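# Press the ivory rocker switch's marked end down

## Task

Push the marked end of the ivory rocker switch down until it stays latched there, keep the switch lying flat, finish with neither arm touching the switch, and make sure any drink can, parts box or small stack bin is still upright.

## Robot and tools

Robot: two arms, left_arm and right_arm, each with six joints and a parallel gripper. Joint order in every row and every per-joint list is always waist, shoulder, elbow, wrist pitch, wrist yaw, wrist roll. Stated joint ranges in radians: waist -2.618 to 3.054, shoulder 0.000 to 3.142, elbow 0.000 to 3.142, wrist pitch -1.571 to 1.571, wrist yaw -1.571 to 1.571, wrist roll -2.094 to 2.094. Actual end stops may sit up to 0.059 rad either side of these.

Frame: positions and orientations are reported in the scene frame. Origin is at table-top height, halfway between the two nominal arm bases; +x points out over the table, +z up, and left_arm sits on the +y side (not necessarily the left of an image). Real bases are offset from nominal; a BASES line, if present, gives their calibrated spots. Reported hand positions can be a few centimetres off, more at long reach. end_effector_position (metres) is the point between the finger pads, about 1 cm short of the tips; fingers point along the gripper's +z and close along its y. Orientation is end_effector_quat_wxyz.

Row format (used by both motion tools): one flat list of 14 numbers, each in [-1, 1]: six joint values then the gripper opening for left_arm, then the same seven for right_arm. Both arms always appear. Joint values are offsets, not poses: they are added to the Joint targets as they stood when the action or move began, never to the previous row. Scale: 1.0 equals 2.224 rad for waist, shoulder and elbow, and 8.485 rad for the three wrist joints. The opening is absolute: +1 fully open, -1 closed. Writing 0 for a joint re-commands its current target; to keep a gripper unchanged, resend its current opening, since 0 means half-open.

execute_actions(actions, cameras): actions is a list of actions; each action is a table of up to 15 rows, one per 1/30 s step, and the last row is held if the table is short. An empty list just reports state and images. An action is rejected for both arms if it would push any joint more than 0.059 rad beyond its range; a malformed action voids the whole call. The result may include step readings of joint positions.

move(target, speed, blend, opening_speed, blocking, cameras): target is one 14-number row, or a list of up to 15 rows; every row's offsets count from the same starting Joint targets. All joints travel together, so the hand follows a curve, with no obstacle avoidance. speed is the top joint speed in rad/s (0.01 to 12.57, default 0.5), one value or one per target. blend (rad) rounds corners between list targets. opening_speed (0.2 or more, per second on the -1..+1 scale) ramps the fingers. blocking=false returns after about 0.5 s while motion continues. Its result adds a move: line, e.g. done, off_target (resting more than 0.035 rad from target), moving, held, fault, plus limits=held if steps were withheld. done does not imply contact or its absence.

wait(seconds): 0 to 10 s, holding commands; a running move continues. stop(): brakes the current move, needing some room. zoom_image(camera, region): camera is cam_head_left or cam_head_right; region [x0, y0, x1, y1] in pixels, at most 504 by 504. finished_scene(scene): give the current scene number; irreversible, so only call once the switch is latched and the arms are clear.

Result lines: Joint positions and Joint velocities per arm (rad, rad/s, then finger gap in m, 0.094 when open); Joint targets (the base for your next offsets); Tool commands; grip_measured (opening on the command scale, may read slightly wide when empty); Joint torques (include gravity, offsets and noise; joints 1 to 3 wrap at ±28 N m); joint command not followed (clearance check altered targets); joint sent to its limit; MOTOR HOT and OVER-TEMPERATURE FAULT. Per-step joint targets can lead measured angles by at most 0.339 rad (big joints) or 2.2 rad (wrists), and targets placing the hand over 200 mm from its measured spot get scaled back, so large motions may need several actions.

Cameras: cam_head_left then cam_head_right, each 896x504, head-mounted looking down at the table; calibration data (K, distortion, T_world_to_cam) allows projecting scene points into pixels, accurate to roughly a centimetre.

Cautions: press the switch with controlled speed; faster motion and aiming far past contact push harder, and very hard pushes, slams or hits are penalised. After pressing, command the arm back above its measured angles to release the push, then lift clear. Avoid knocking over the can, box or bin, and never push anything off the table. Keep the two arms from colliding or gripping each other. Avoid long outstretched holds or straining toward unreachable poses, which heat motors and can trigger a fault that folds the arm.

Each tool is called after ">>>" in YAML: its name, and indented under it one key for each argument.

## Session

>>> execute_actions:
  actions: []

Scene clock: 0.00 s.
left_arm: end_effector_position=(+0.4286, +0.2967, +0.1025) grip_measured=+1.000 end_effector_quat_wxyz=(+0.594, -0.058, +0.801, +0.043) | right_arm: end_effector_position=(+0.4064, -0.2592, +0.1034) grip_measured=+1.000 end_effector_quat_wxyz=(+0.590, +0.008, +0.807, -0.016)
Joint positions: left_arm=[0.015 1.55 0.343 0.908 -0.141 -0.044 0.094] | right_arm=[-0.012 1.559 0.377 0.875 -0.004 -0.019 0.094]
Joint velocities: within noise
Joint torques (N m): no reading
Heat: left arm: 25 °C; right arm: 29 °C.
Joint targets: left_arm=[0.015 1.542 0.352 0.915 -0.142 -0.045] | right_arm=[-0.012 1.552 0.383 0.873 -0.004 -0.019]
Tool commands: left_gripper/opening=+1.0 right_gripper/opening=+1.0

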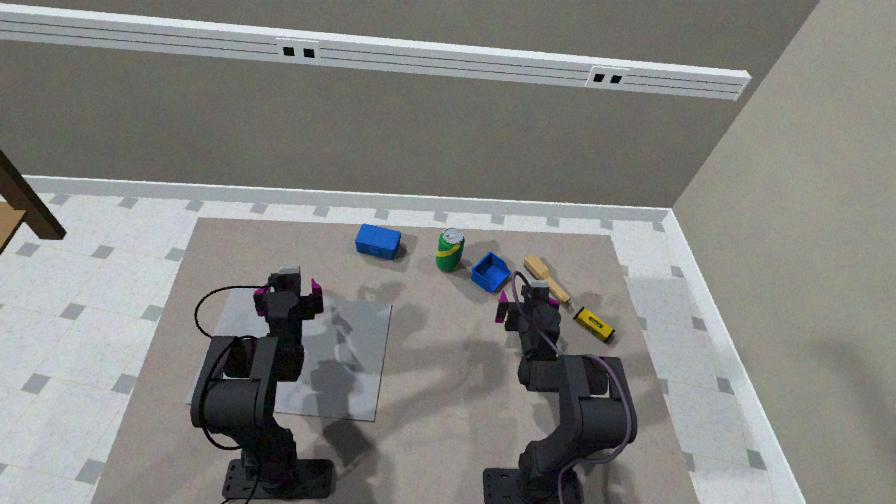

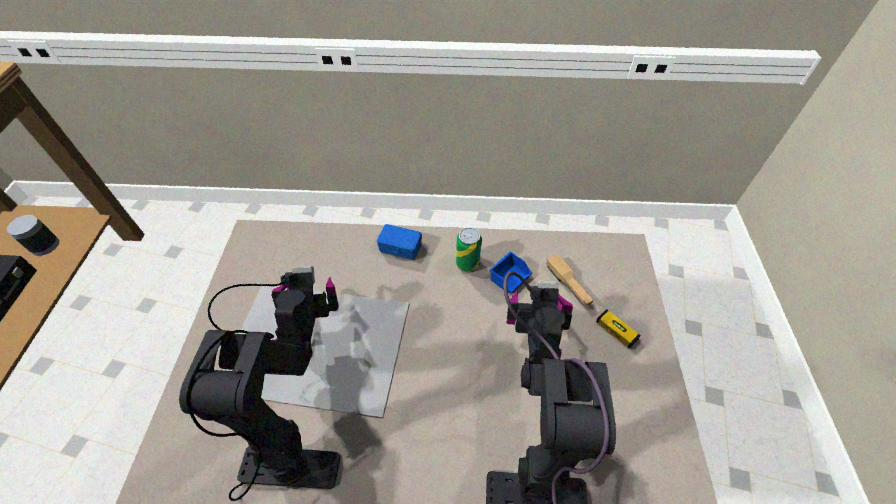

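>>> zoom_image:
  camera: "cam_head_left"
  region: [180, 220, 420, 440]

>>> zoom_image:
  camera: "cam_head_right"
  region: [440, 220, 680, 440]

>>> zoom_image:
  camera: "cam_head_right"
  region: [200, 220, 440, 440]

>>> zoom_image:
  camera: "cam_head_left"
  region: [420, 220, 660, 440]

Scaled by 2.100 (camera's finer frame: 1280x720).

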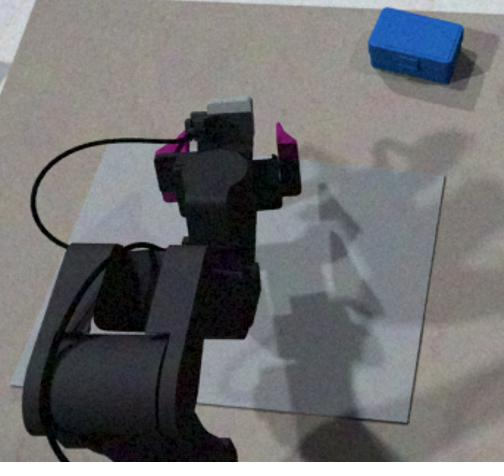

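Scaled by 2.100 (camera's finer frame: 1280x720).

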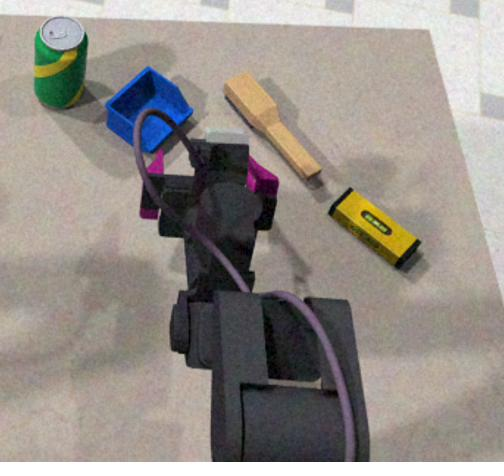

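Scaled by 2.100 (camera's finer frame: 1280x720).

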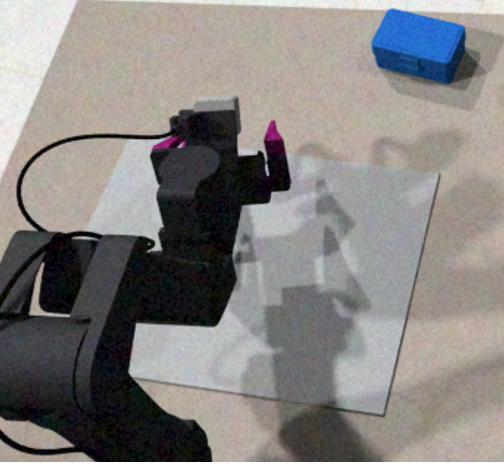

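Scaled by 2.100 (camera's finer frame: 1280x720).

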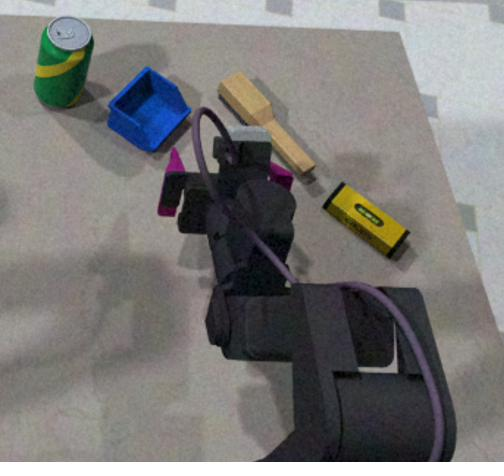

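>>> move:
  target:
    - [0, -0.25, 0, 0, 0, 0, 1, 0, -0.25, 0, 0, 0, 0, 1]
    - [0.36, -0.25, 0, 0, 0, 0, 1, -0.36, -0.25, 0, 0, 0, 0, 1]
  speed: 0.7
  blend: 0.1

Scene clock: 17.37 s.
left_arm: end_effector_position=(+0.2604, +0.5373, +0.3001) grip_measured=+1.000 end_effector_quat_wxyz=(+0.718, -0.299, +0.536, +0.328) | right_arm: end_effector_position=(+0.2426, -0.5072, +0.3014) grip_measured=+1.000 end_effector_quat_wxyz=(+0.712, +0.248, +0.571, -0.325)
Joint positions: left_arm=[0.81 1.001 0.343 0.909 -0.14 -0.044 0.094] | right_arm=[-0.809 1.01 0.377 0.86 0 -0.019 0.094]
Joint torques (N m): left_arm=[0.31 -2.89 8.58 2.07 0.02 -0.01] | right_arm=[-0.39 -2.35 8.09 2.11 -0.06 -0.02]
Heat: left arm: 28 °C; right arm: 33 °C.
Joint targets: left_arm=[0.815 0.985 0.352 0.915 -0.142 -0.045] | right_arm=[-0.813 0.996 0.383 0.873 -0.004 -0.019]
move: done

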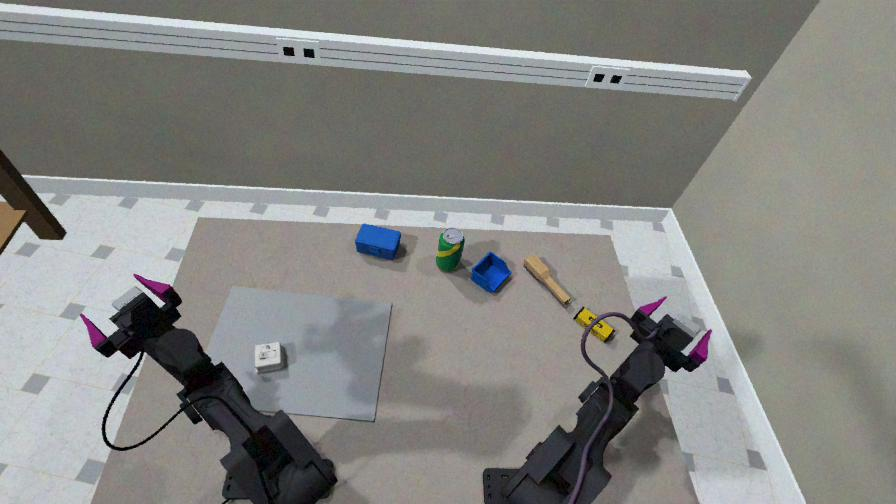

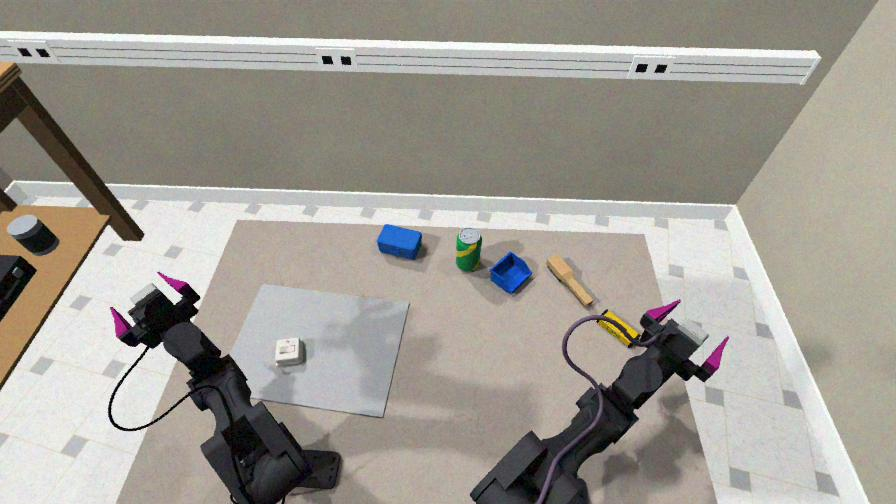

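>>> zoom_image:
  camera: "cam_head_left"
  region: [235, 325, 305, 395]

>>> zoom_image:
  camera: "cam_head_right"
  region: [255, 320, 325, 390]

Scaled by 7.200 (camera's finer frame: 1280x720).

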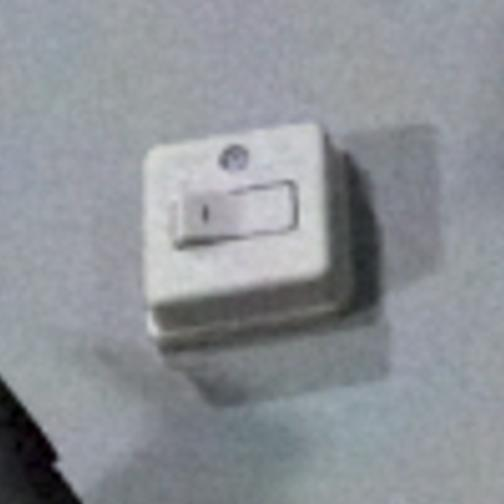

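Scaled by 7.200 (camera's finer frame: 1280x720).

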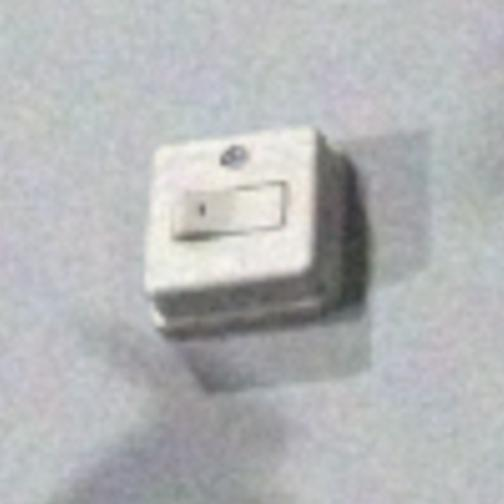

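>>> move:
  target: [-0.2585, 0.3291, 0.5391, -0.2734, 0.01674, 0.0053, -1, 0, 0, 0, 0, 0, 0, 1]
  speed: 1.0

Scene clock: 51.40 s.
left_arm: end_effector_position=(+0.3316, +0.3431, +0.1482) grip_measured=-0.995 end_effector_quat_wxyz=(-0.001, -0.118, +0.993, +0.005) | right_arm: end_effector_position=(+0.2426, -0.5072, +0.3014) grip_measured=+1.000 end_effector_quat_wxyz=(+0.712, +0.248, +0.571, -0.325)
Joint positions: left_arm=[0.244 1.699 1.523 -1.396 -0.01 -0.01 0] | right_arm=[-0.809 1.01 0.377 0.86 0 -0.019 0.094]
Joint torques (N m): left_arm=[-0.31 -5.34 9.32 0.45 0.17 0.09] | right_arm=[-0.39 -2.36 8.09 2.1 -0.06 -0.03]
Heat: left arm: 30 °C; right arm: 34 °C.
Joint targets: left_arm=[0.240 1.718 1.551 -1.405 0.000 0.000] | right_arm=[-0.813 0.996 0.383 0.873 -0.004 -0.019]
move: done

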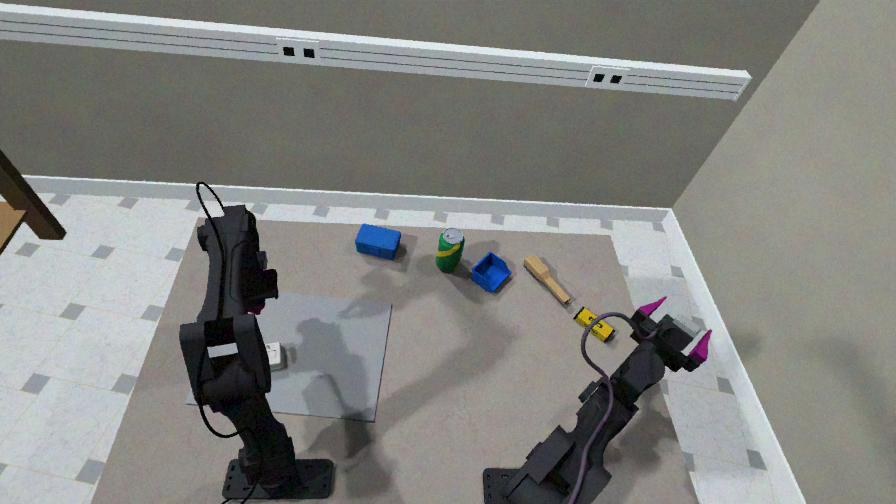

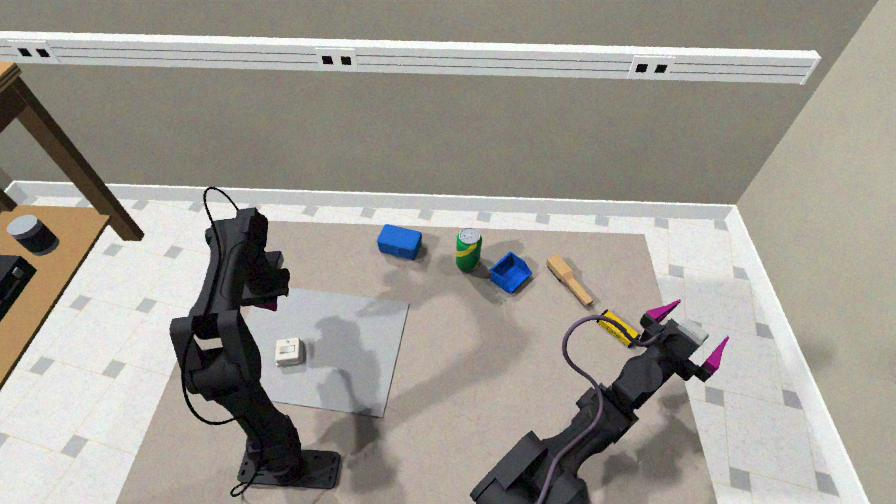

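>>> zoom_image:
  camera: "cam_head_right"
  region: [200, 240, 340, 380]

>>> zoom_image:
  camera: "cam_head_left"
  region: [180, 240, 320, 380]

Scaled by 3.600 (camera's finer frame: 1280x720).

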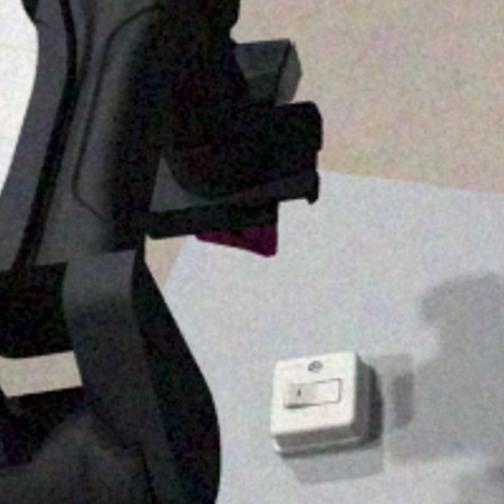

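Scaled by 3.600 (camera's finer frame: 1280x720).

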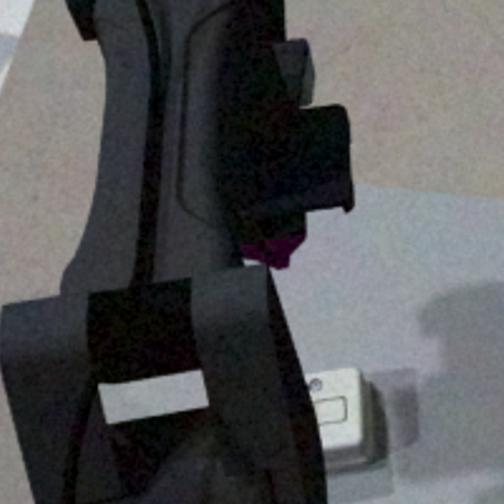

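>>> move:
  target: [0.0207, -0.0643, -0.1992, 0.0356, 0, 0, -1, 0, 0, 0, 0, 0, 0, 1]
  speed: 0.6

Scene clock: 65.47 s.
left_arm: end_effector_position=(+0.2877, +0.3426, +0.0690) grip_measured=-0.995 end_effector_quat_wxyz=(-0.025, -0.136, +0.990, +0.002) | right_arm: end_effector_position=(+0.2426, -0.5072, +0.3014) grip_measured=+1.000 end_effector_quat_wxyz=(+0.712, +0.248, +0.571, -0.325)
Joint positions: left_arm=[0.28 1.613 1.112 -1.118 -0.01 -0.01 0] | right_arm=[-0.809 1.01 0.377 0.86 0 -0.019 0.094]
Joint torques (N m): left_arm=[0.4 -9.07 6.15 0.56 0.14 0.05] | right_arm=[-0.4 -2.35 8.09 2.1 -0.06 -0.03]
Heat: left arm: 28 °C; right arm: 34 °C.
Joint targets: left_arm=[0.286 1.575 1.108 -1.103 0.000 0.000] | right_arm=[-0.813 0.996 0.383 0.873 -0.004 -0.019]
move: off_target (left_arm); left_arm: the shoulder is farthest, 0.038 rad from its target

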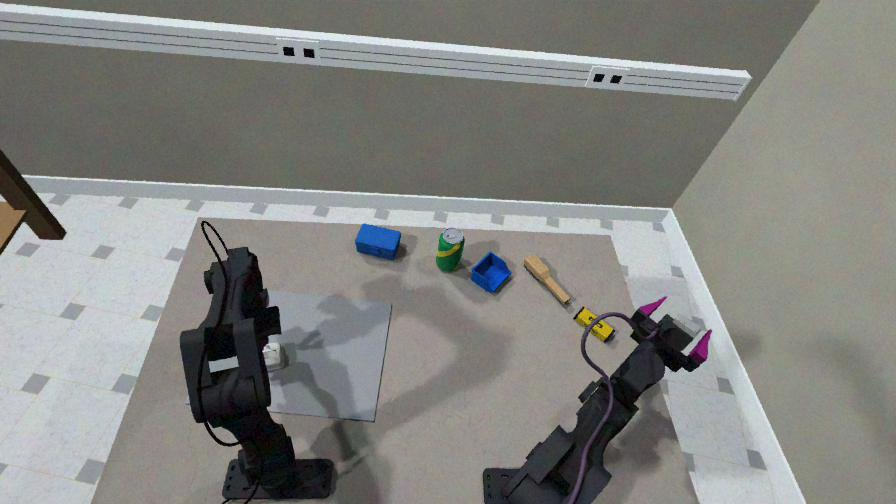

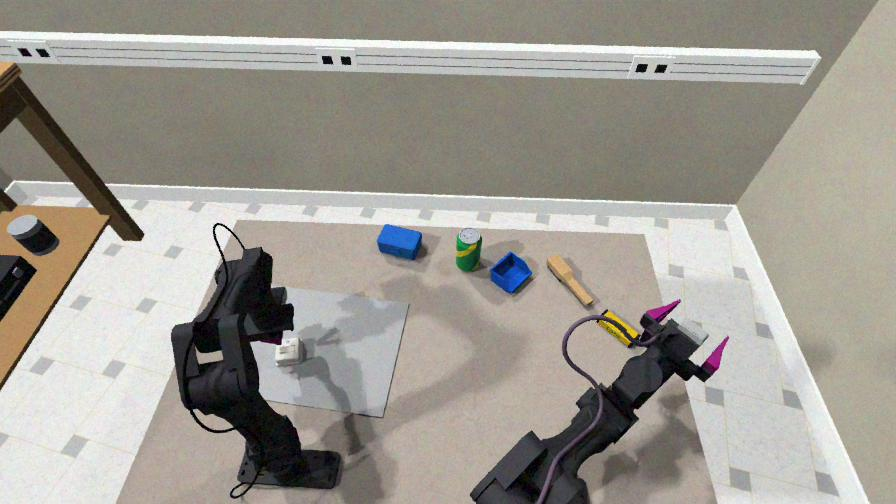

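>>> zoom_image:
  camera: "cam_head_right"
  region: [230, 280, 330, 380]

>>> zoom_image:
  camera: "cam_head_left"
  region: [220, 290, 320, 390]

Scaled by 5.040 (camera's finer frame: 1280x720).

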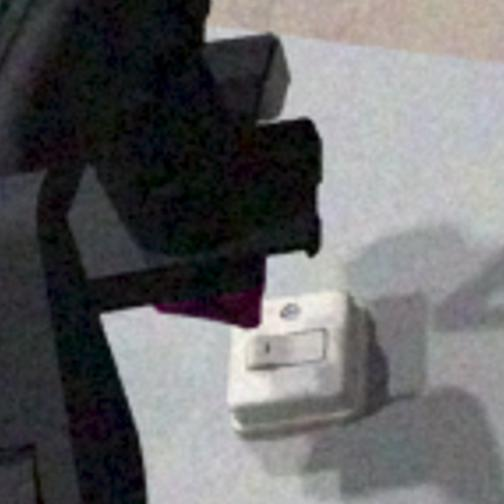

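Scaled by 5.040 (camera's finer frame: 1280x720).

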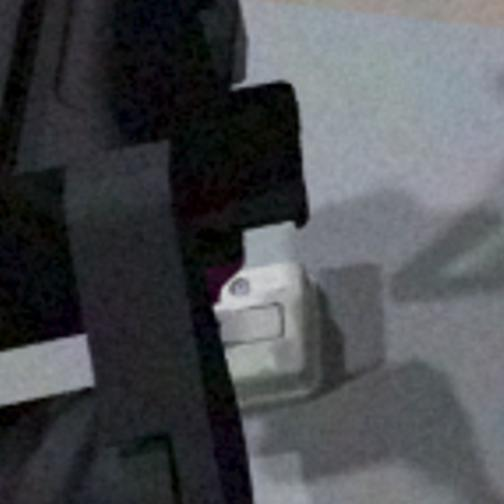

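>>> move:
  target: [0.00764, 0.03575, -0.0150, 0.0066, 0, 0, -1, 0, 0, 0, 0, 0, 0, 1]
  speed: 0.2
  cameras: ["cam_head_right", "cam_head_left"]

>>> zoom_image:
  camera: "cam_head_right"
  region: [240, 300, 320, 380]

>>> zoom_image:
  camera: "cam_head_left"
  region: [230, 300, 310, 380]

Scene clock: 80.03 s.
left_arm: end_effector_position=(+0.2884, +0.3474, +0.0543) grip_measured=-0.995 end_effector_quat_wxyz=(-0.027, -0.144, +0.989, +0.001) | right_arm: end_effector_position=(+0.2426, -0.5072, +0.3014) grip_measured=+1.000 end_effector_quat_wxyz=(+0.712, +0.248, +0.571, -0.325)
Joint positions: left_arm=[0.297 1.641 1.079 -1.062 -0.01 -0.01 0] | right_arm=[-0.809 1.01 0.377 0.86 0 -0.019 0.094]
Joint torques (N m): left_arm=[0.5 -4.9 6 0.58 0.11 0.08] | right_arm=[-0.39 -2.33 8.09 2.1 -0.06 -0.03]
Heat: left arm: 28 °C; right arm: 35 °C.
Joint targets: left_arm=[0.303 1.654 1.075 -1.047 0.000 0.000] | right_arm=[-0.813 0.996 0.383 0.873 -0.004 -0.019]
move: done

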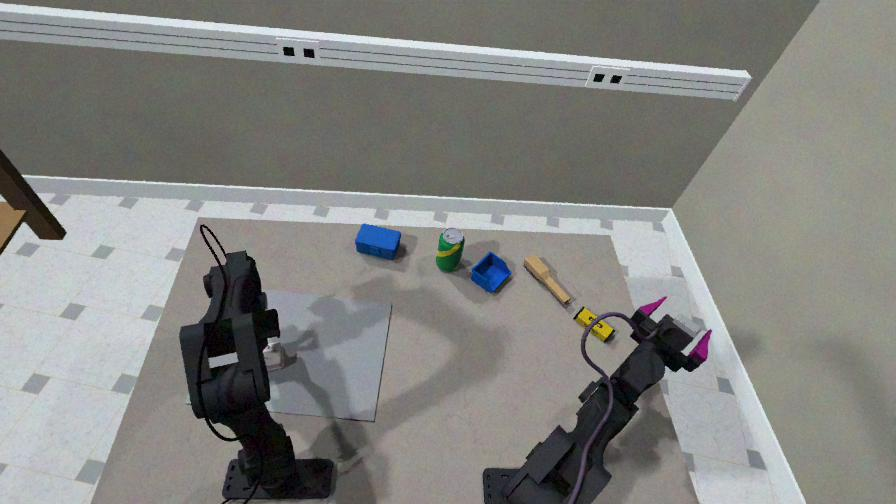

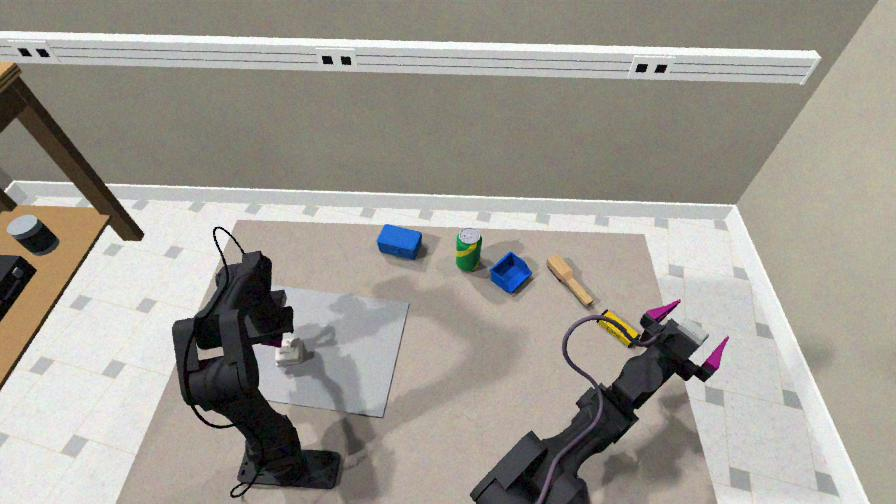

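Scaled by 6.300 (camera's finer frame: 1280x720).

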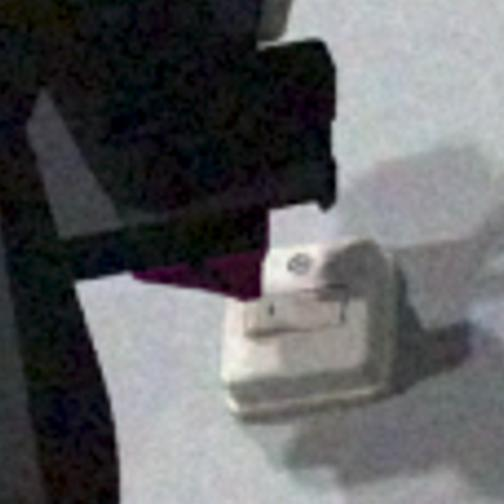

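Scaled by 6.300 (camera's finer frame: 1280x720).

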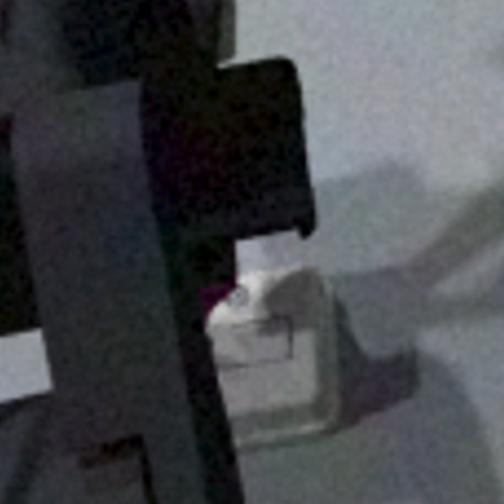

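>>> move:
  target: [0, 0.0084, -0.0187, 0.0071, 0, 0, -1, 0, 0, 0, 0, 0, 0, 1]
  speed: 0.1
  cameras: ["cam_head_right", "cam_head_left"]

>>> zoom_image:
  camera: "cam_head_right"
  region: [240, 300, 320, 380]

Scene clock: 84.73 s.
left_arm: end_effector_position=(+0.2871, +0.3470, +0.0426) grip_measured=-0.995 end_effector_quat_wxyz=(-0.028, -0.144, +0.989, +0.001) | right_arm: end_effector_position=(+0.2426, -0.5072, +0.3014) grip_measured=+1.000 end_effector_quat_wxyz=(+0.712, +0.248, +0.571, -0.325)
Joint positions: left_arm=[0.297 1.654 1.044 -1.016 -0.01 -0.01 0] | right_arm=[-0.809 1.01 0.377 0.86 0 -0.019 0.094]
Joint torques (N m): left_arm=[0.47 -4.52 5.39 0.74 0.12 0.07] | right_arm=[-0.4 -2.35 8.09 2.11 -0.06 -0.03]
Heat: left arm: 27 °C; right arm: 35 °C.
Joint targets: left_arm=[0.303 1.673 1.033 -0.986 0.000 0.000] | right_arm=[-0.813 0.996 0.383 0.873 -0.004 -0.019]
move: done

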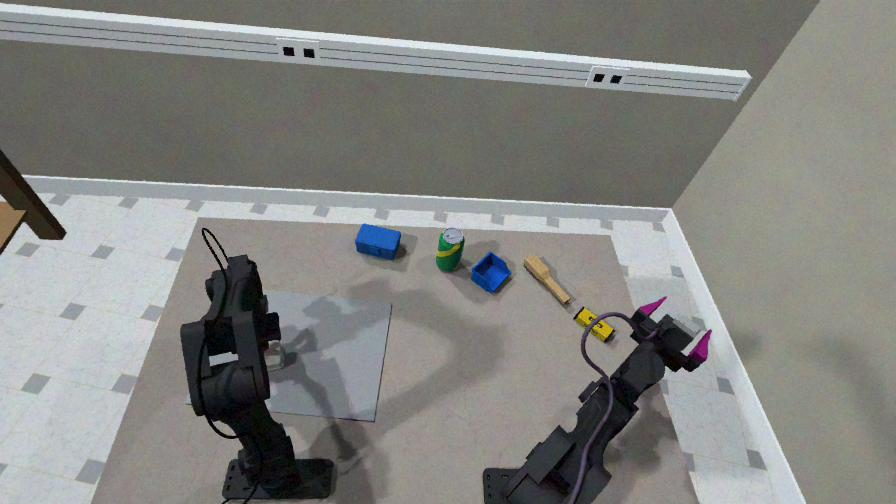

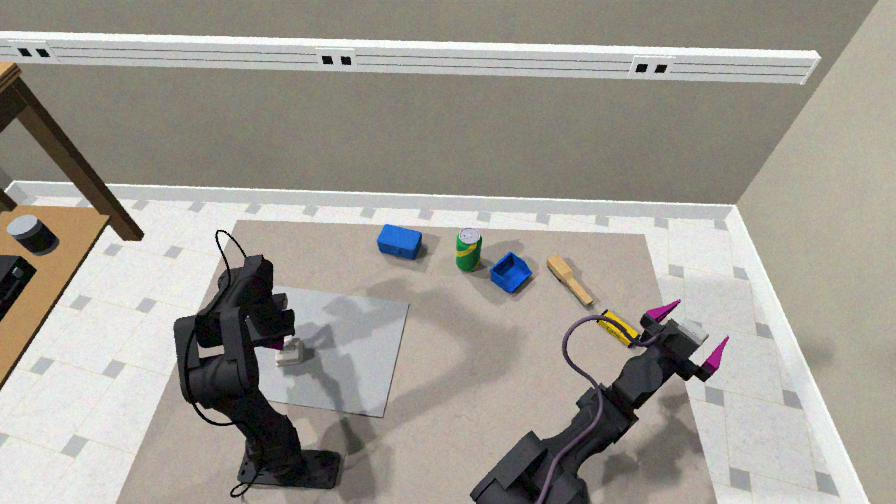

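Scaled by 6.300 (camera's finer frame: 1280x720).

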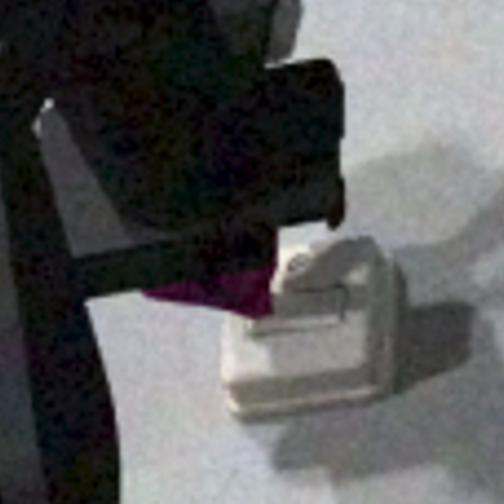

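>>> move:
  target: [0, 0.0045, -0.0136, 0.0047, 0, 0, -1, 0, 0, 0, 0, 0, 0, 1]
  speed: 0.1
  cameras: ["cam_head_right", "cam_head_left"]

>>> zoom_image:
  camera: "cam_head_right"
  region: [240, 300, 320, 380]

Scene clock: 87.43 s.
left_arm: end_effector_position=(+0.2876, +0.3471, +0.0368) grip_measured=-0.995 end_effector_quat_wxyz=(-0.024, -0.144, +0.989, +0.001) | right_arm: end_effector_position=(+0.2426, -0.5072, +0.3014) grip_measured=+1.000 end_effector_quat_wxyz=(+0.712, +0.248, +0.571, -0.325)
Joint positions: left_arm=[0.297 1.658 1.024 -0.985 -0.01 -0.01 0] | right_arm=[-0.809 1.01 0.377 0.86 0 -0.019 0.094]
Joint torques (N m): left_arm=[0.51 -4.04 4.29 0.83 0.11 0.06] | right_arm=[-0.4 -2.33 8.08 2.1 -0.06 -0.03]
Heat: left arm: 27 °C; right arm: 35 °C.
Joint targets: left_arm=[0.303 1.683 1.003 -0.947 0.000 0.000] | right_arm=[-0.813 0.996 0.383 0.873 -0.004 -0.019]
move: off_target (left_arm); left_arm: the wrist pitch is farthest, 0.039 rad from its target

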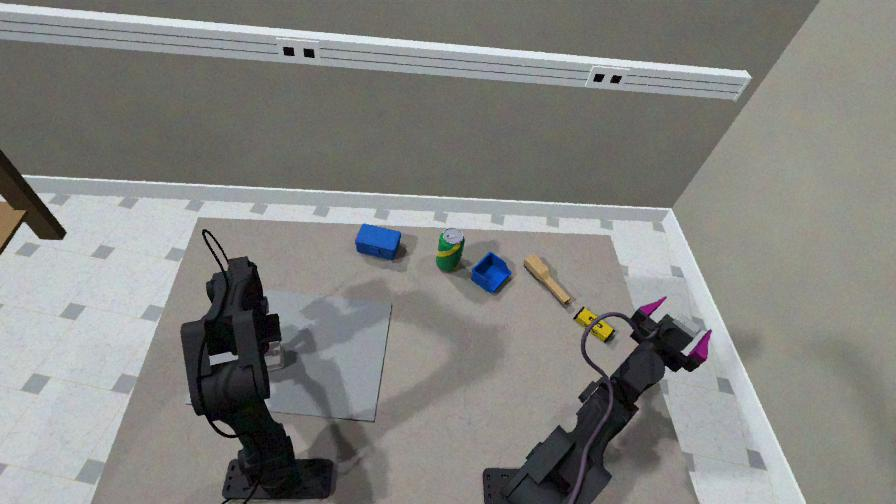

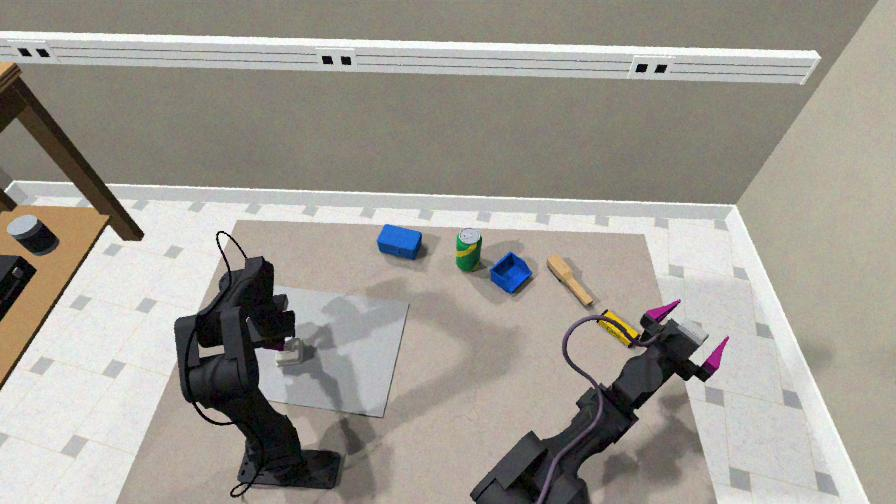

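Scaled by 6.300 (camera's finer frame: 1280x720).

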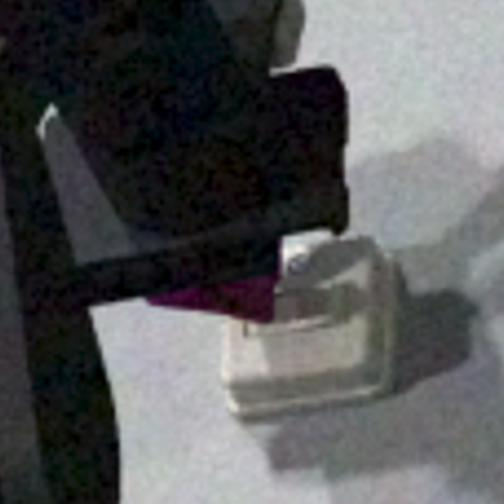

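>>> move:
  target: [0, 0.0045, -0.0136, 0.0047, 0, 0, -1, 0, 0, 0, 0, 0, 0, 1]
  speed: 0.1
  cameras: ["cam_head_right", "cam_head_left"]

>>> zoom_image:
  camera: "cam_head_right"
  region: [240, 300, 320, 380]

Scene clock: 89.47 s.
left_arm: end_effector_position=(+0.2872, +0.3470, +0.0356) grip_measured=-0.995 end_effector_quat_wxyz=(-0.024, -0.144, +0.989, +0.002) | right_arm: end_effector_position=(+0.2426, -0.5072, +0.3014) grip_measured=+1.000 end_effector_quat_wxyz=(+0.712, +0.248, +0.571, -0.325)
Joint positions: left_arm=[0.297 1.658 1.019 -0.98 -0.01 -0.01 0] | right_arm=[-0.809 1.01 0.377 0.86 0 -0.019 0.094]
Joint torques (N m): left_arm=[0.49 -3.21 1.91 1.16 0.11 0.08] | right_arm=[-0.4 -2.35 8.1 2.1 -0.06 -0.02]
Heat: left arm: 27 °C; right arm: 35 °C.
Joint targets: left_arm=[0.303 1.693 0.973 -0.907 0.000 0.000] | right_arm=[-0.813 0.996 0.383 0.873 -0.004 -0.019]
move: off_target (left_arm); left_arm: the wrist pitch is farthest, 0.073 rad from its target

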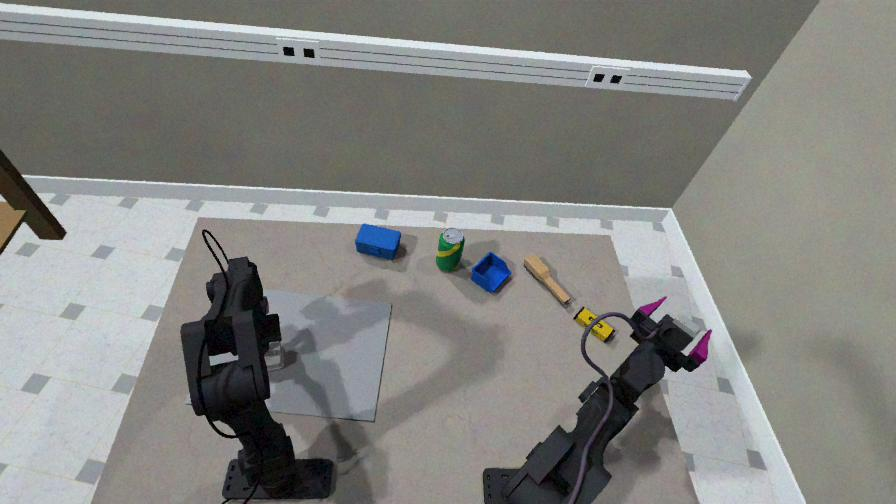

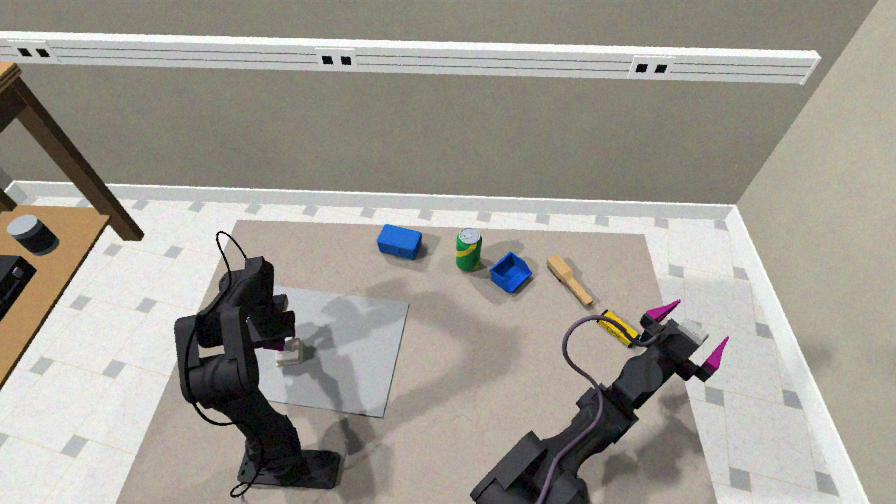

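Scaled by 6.300 (camera's finer frame: 1280x720).

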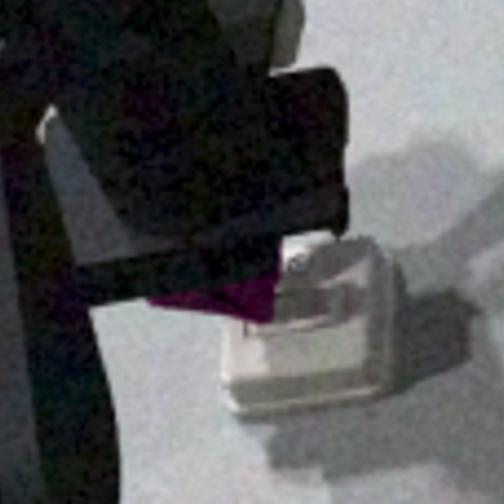

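>>> move:
  target:
    - [0, -0.0148, 0.0571, -0.018, 0, 0, -1, 0, 0, 0, 0, 0, 0, 1]
    - [0.201, -0.0868, 0.102, -0.018, 0, 0, -1, 0, 0, 0, 0, 0, 0, 1]
  speed: 0.5
  blend: 0.03
  cameras: ["cam_head_right", "cam_head_left"]

>>> zoom_image:
  camera: "cam_head_right"
  region: [255, 320, 325, 390]

>>> zoom_image:
  camera: "cam_head_left"
  region: [235, 325, 305, 395]

Scene clock: 93.20 s.
left_arm: end_effector_position=(+0.2571, +0.4738, +0.1084) grip_measured=-0.995 end_effector_quat_wxyz=(+0.076, -0.361, +0.929, +0.031) | right_arm: end_effector_position=(+0.2426, -0.5072, +0.3014) grip_measured=+1.000 end_effector_quat_wxyz=(+0.712, +0.248, +0.571, -0.325)
Joint positions: left_arm=[0.749 1.53 1.175 -1.052 -0.005 -0.009 0] | right_arm=[-0.809 1.01 0.377 0.86 0 -0.019 0.094]
Joint torques (N m): left_arm=[0.03 -8.06 9.46 0.77 0.07 0.05] | right_arm=[-0.39 -2.35 8.09 2.1 -0.07 -0.02]
Heat: left arm: 27 °C; right arm: 35 °C.
Joint targets: left_arm=[0.750 1.500 1.199 -1.060 0.000 0.000] | right_arm=[-0.813 0.996 0.383 0.873 -0.004 -0.019]
move: done

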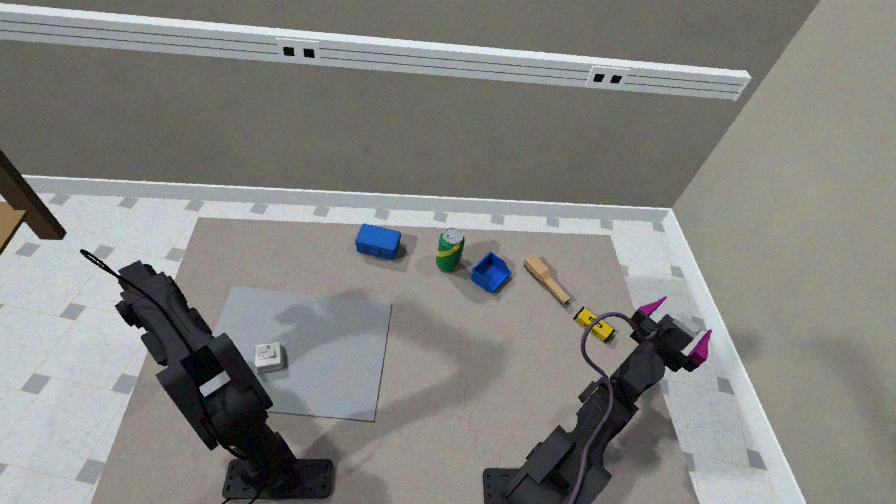

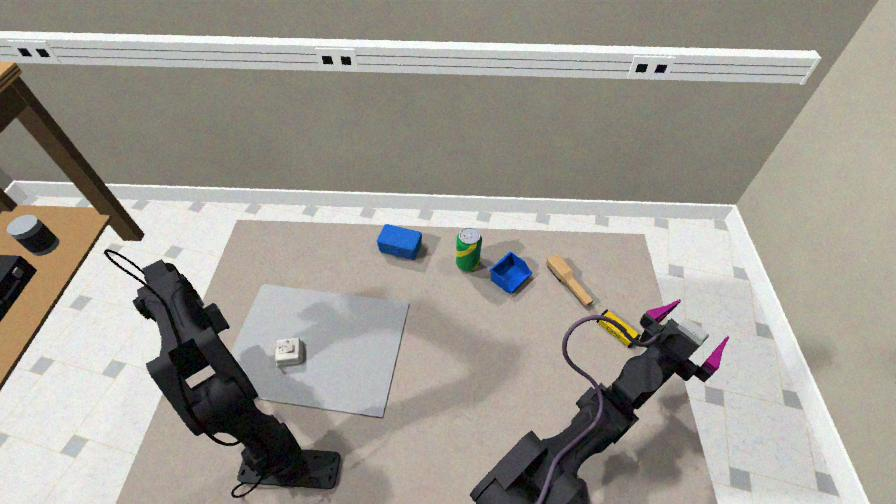

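Scaled by 7.200 (camera's finer frame: 1280x720).

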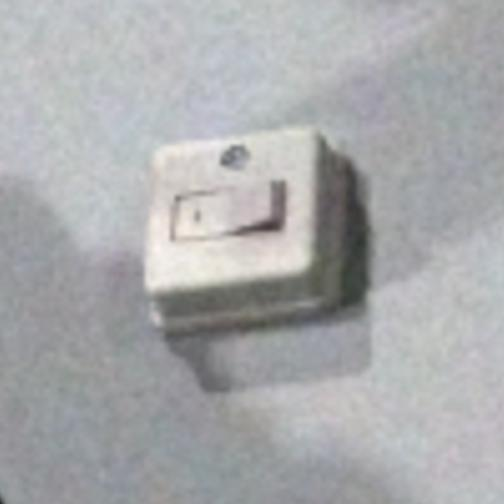

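Scaled by 7.200 (camera's finer frame: 1280x720).

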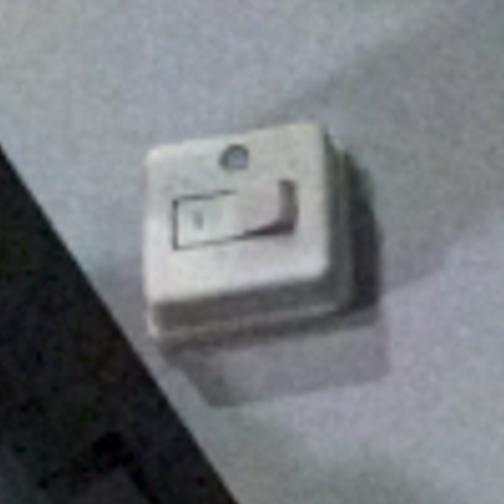

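>>> move:
  target: [0.0629, 0.0148, -0.1007, 0.00566, 0, 0, -1, 0, 0, 0, 0, 0, 0, 1]
  speed: 0.6

>>> zoom_image:
  camera: "cam_head_right"
  region: [100, 300, 240, 440]

>>> zoom_image:
  camera: "cam_head_left"
  region: [80, 300, 220, 440]

Scene clock: 111.93 s.
left_arm: end_effector_position=(+0.1929, +0.4611, +0.0562) grip_measured=-0.995 end_effector_quat_wxyz=(-0.005, -0.425, +0.905, +0.000) | right_arm: end_effector_position=(+0.2426, -0.5072, +0.3014) grip_measured=+1.000 end_effector_quat_wxyz=(+0.712, +0.248, +0.571, -0.325)
Joint positions: left_arm=[0.886 1.53 0.976 -1.027 -0.004 -0.009 0] | right_arm=[-0.809 1.01 0.377 0.86 0 -0.019 0.094]
Joint torques (N m): left_arm=[0.32 -4.85 6.43 0.67 0.05 0.08] | right_arm=[-0.4 -2.36 8.09 2.1 -0.07 -0.02]
Heat: left arm: 29 °C; right arm: 36 °C.
Joint targets: left_arm=[0.890 1.533 0.975 -1.012 0.000 0.000] | right_arm=[-0.813 0.996 0.383 0.873 -0.004 -0.019]
move: done

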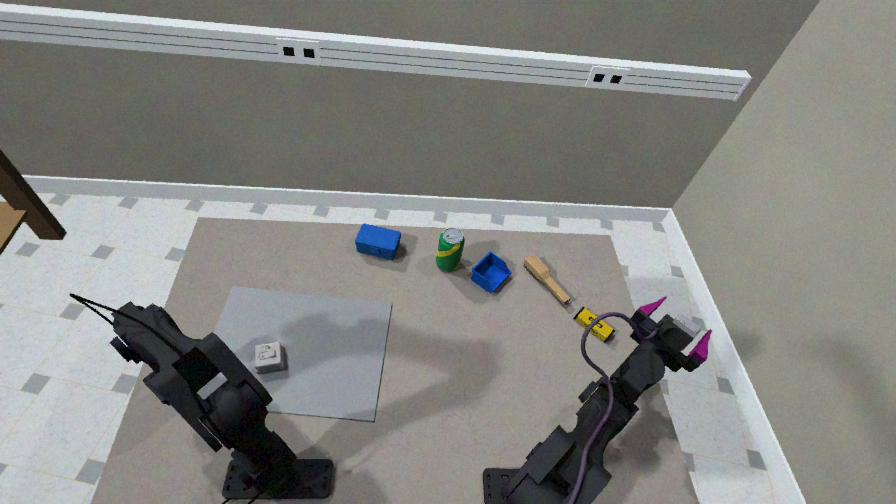

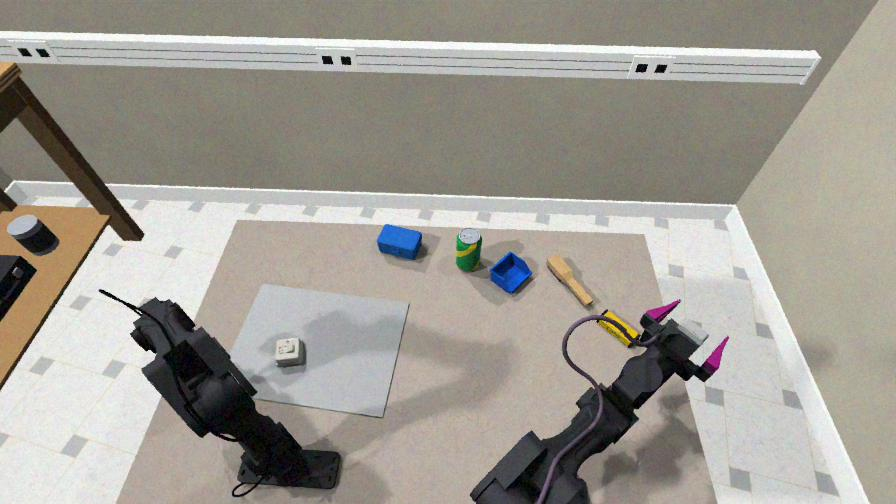

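Scaled by 3.600 (camera's finer frame: 1280x720).

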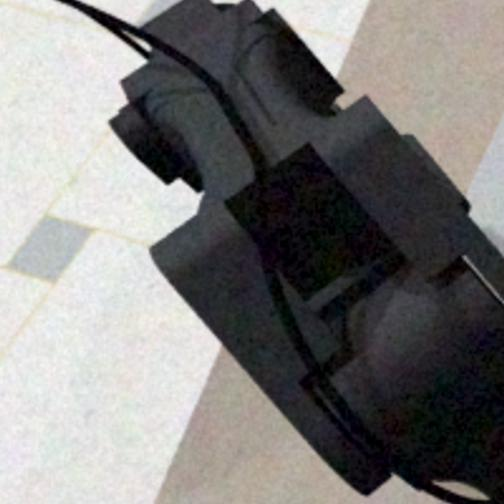

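Scaled by 3.600 (camera's finer frame: 1280x720).

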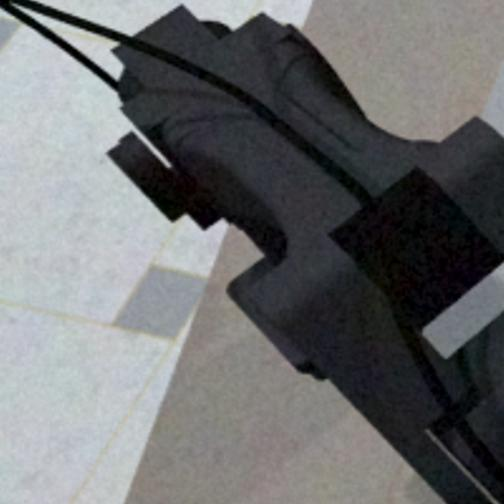

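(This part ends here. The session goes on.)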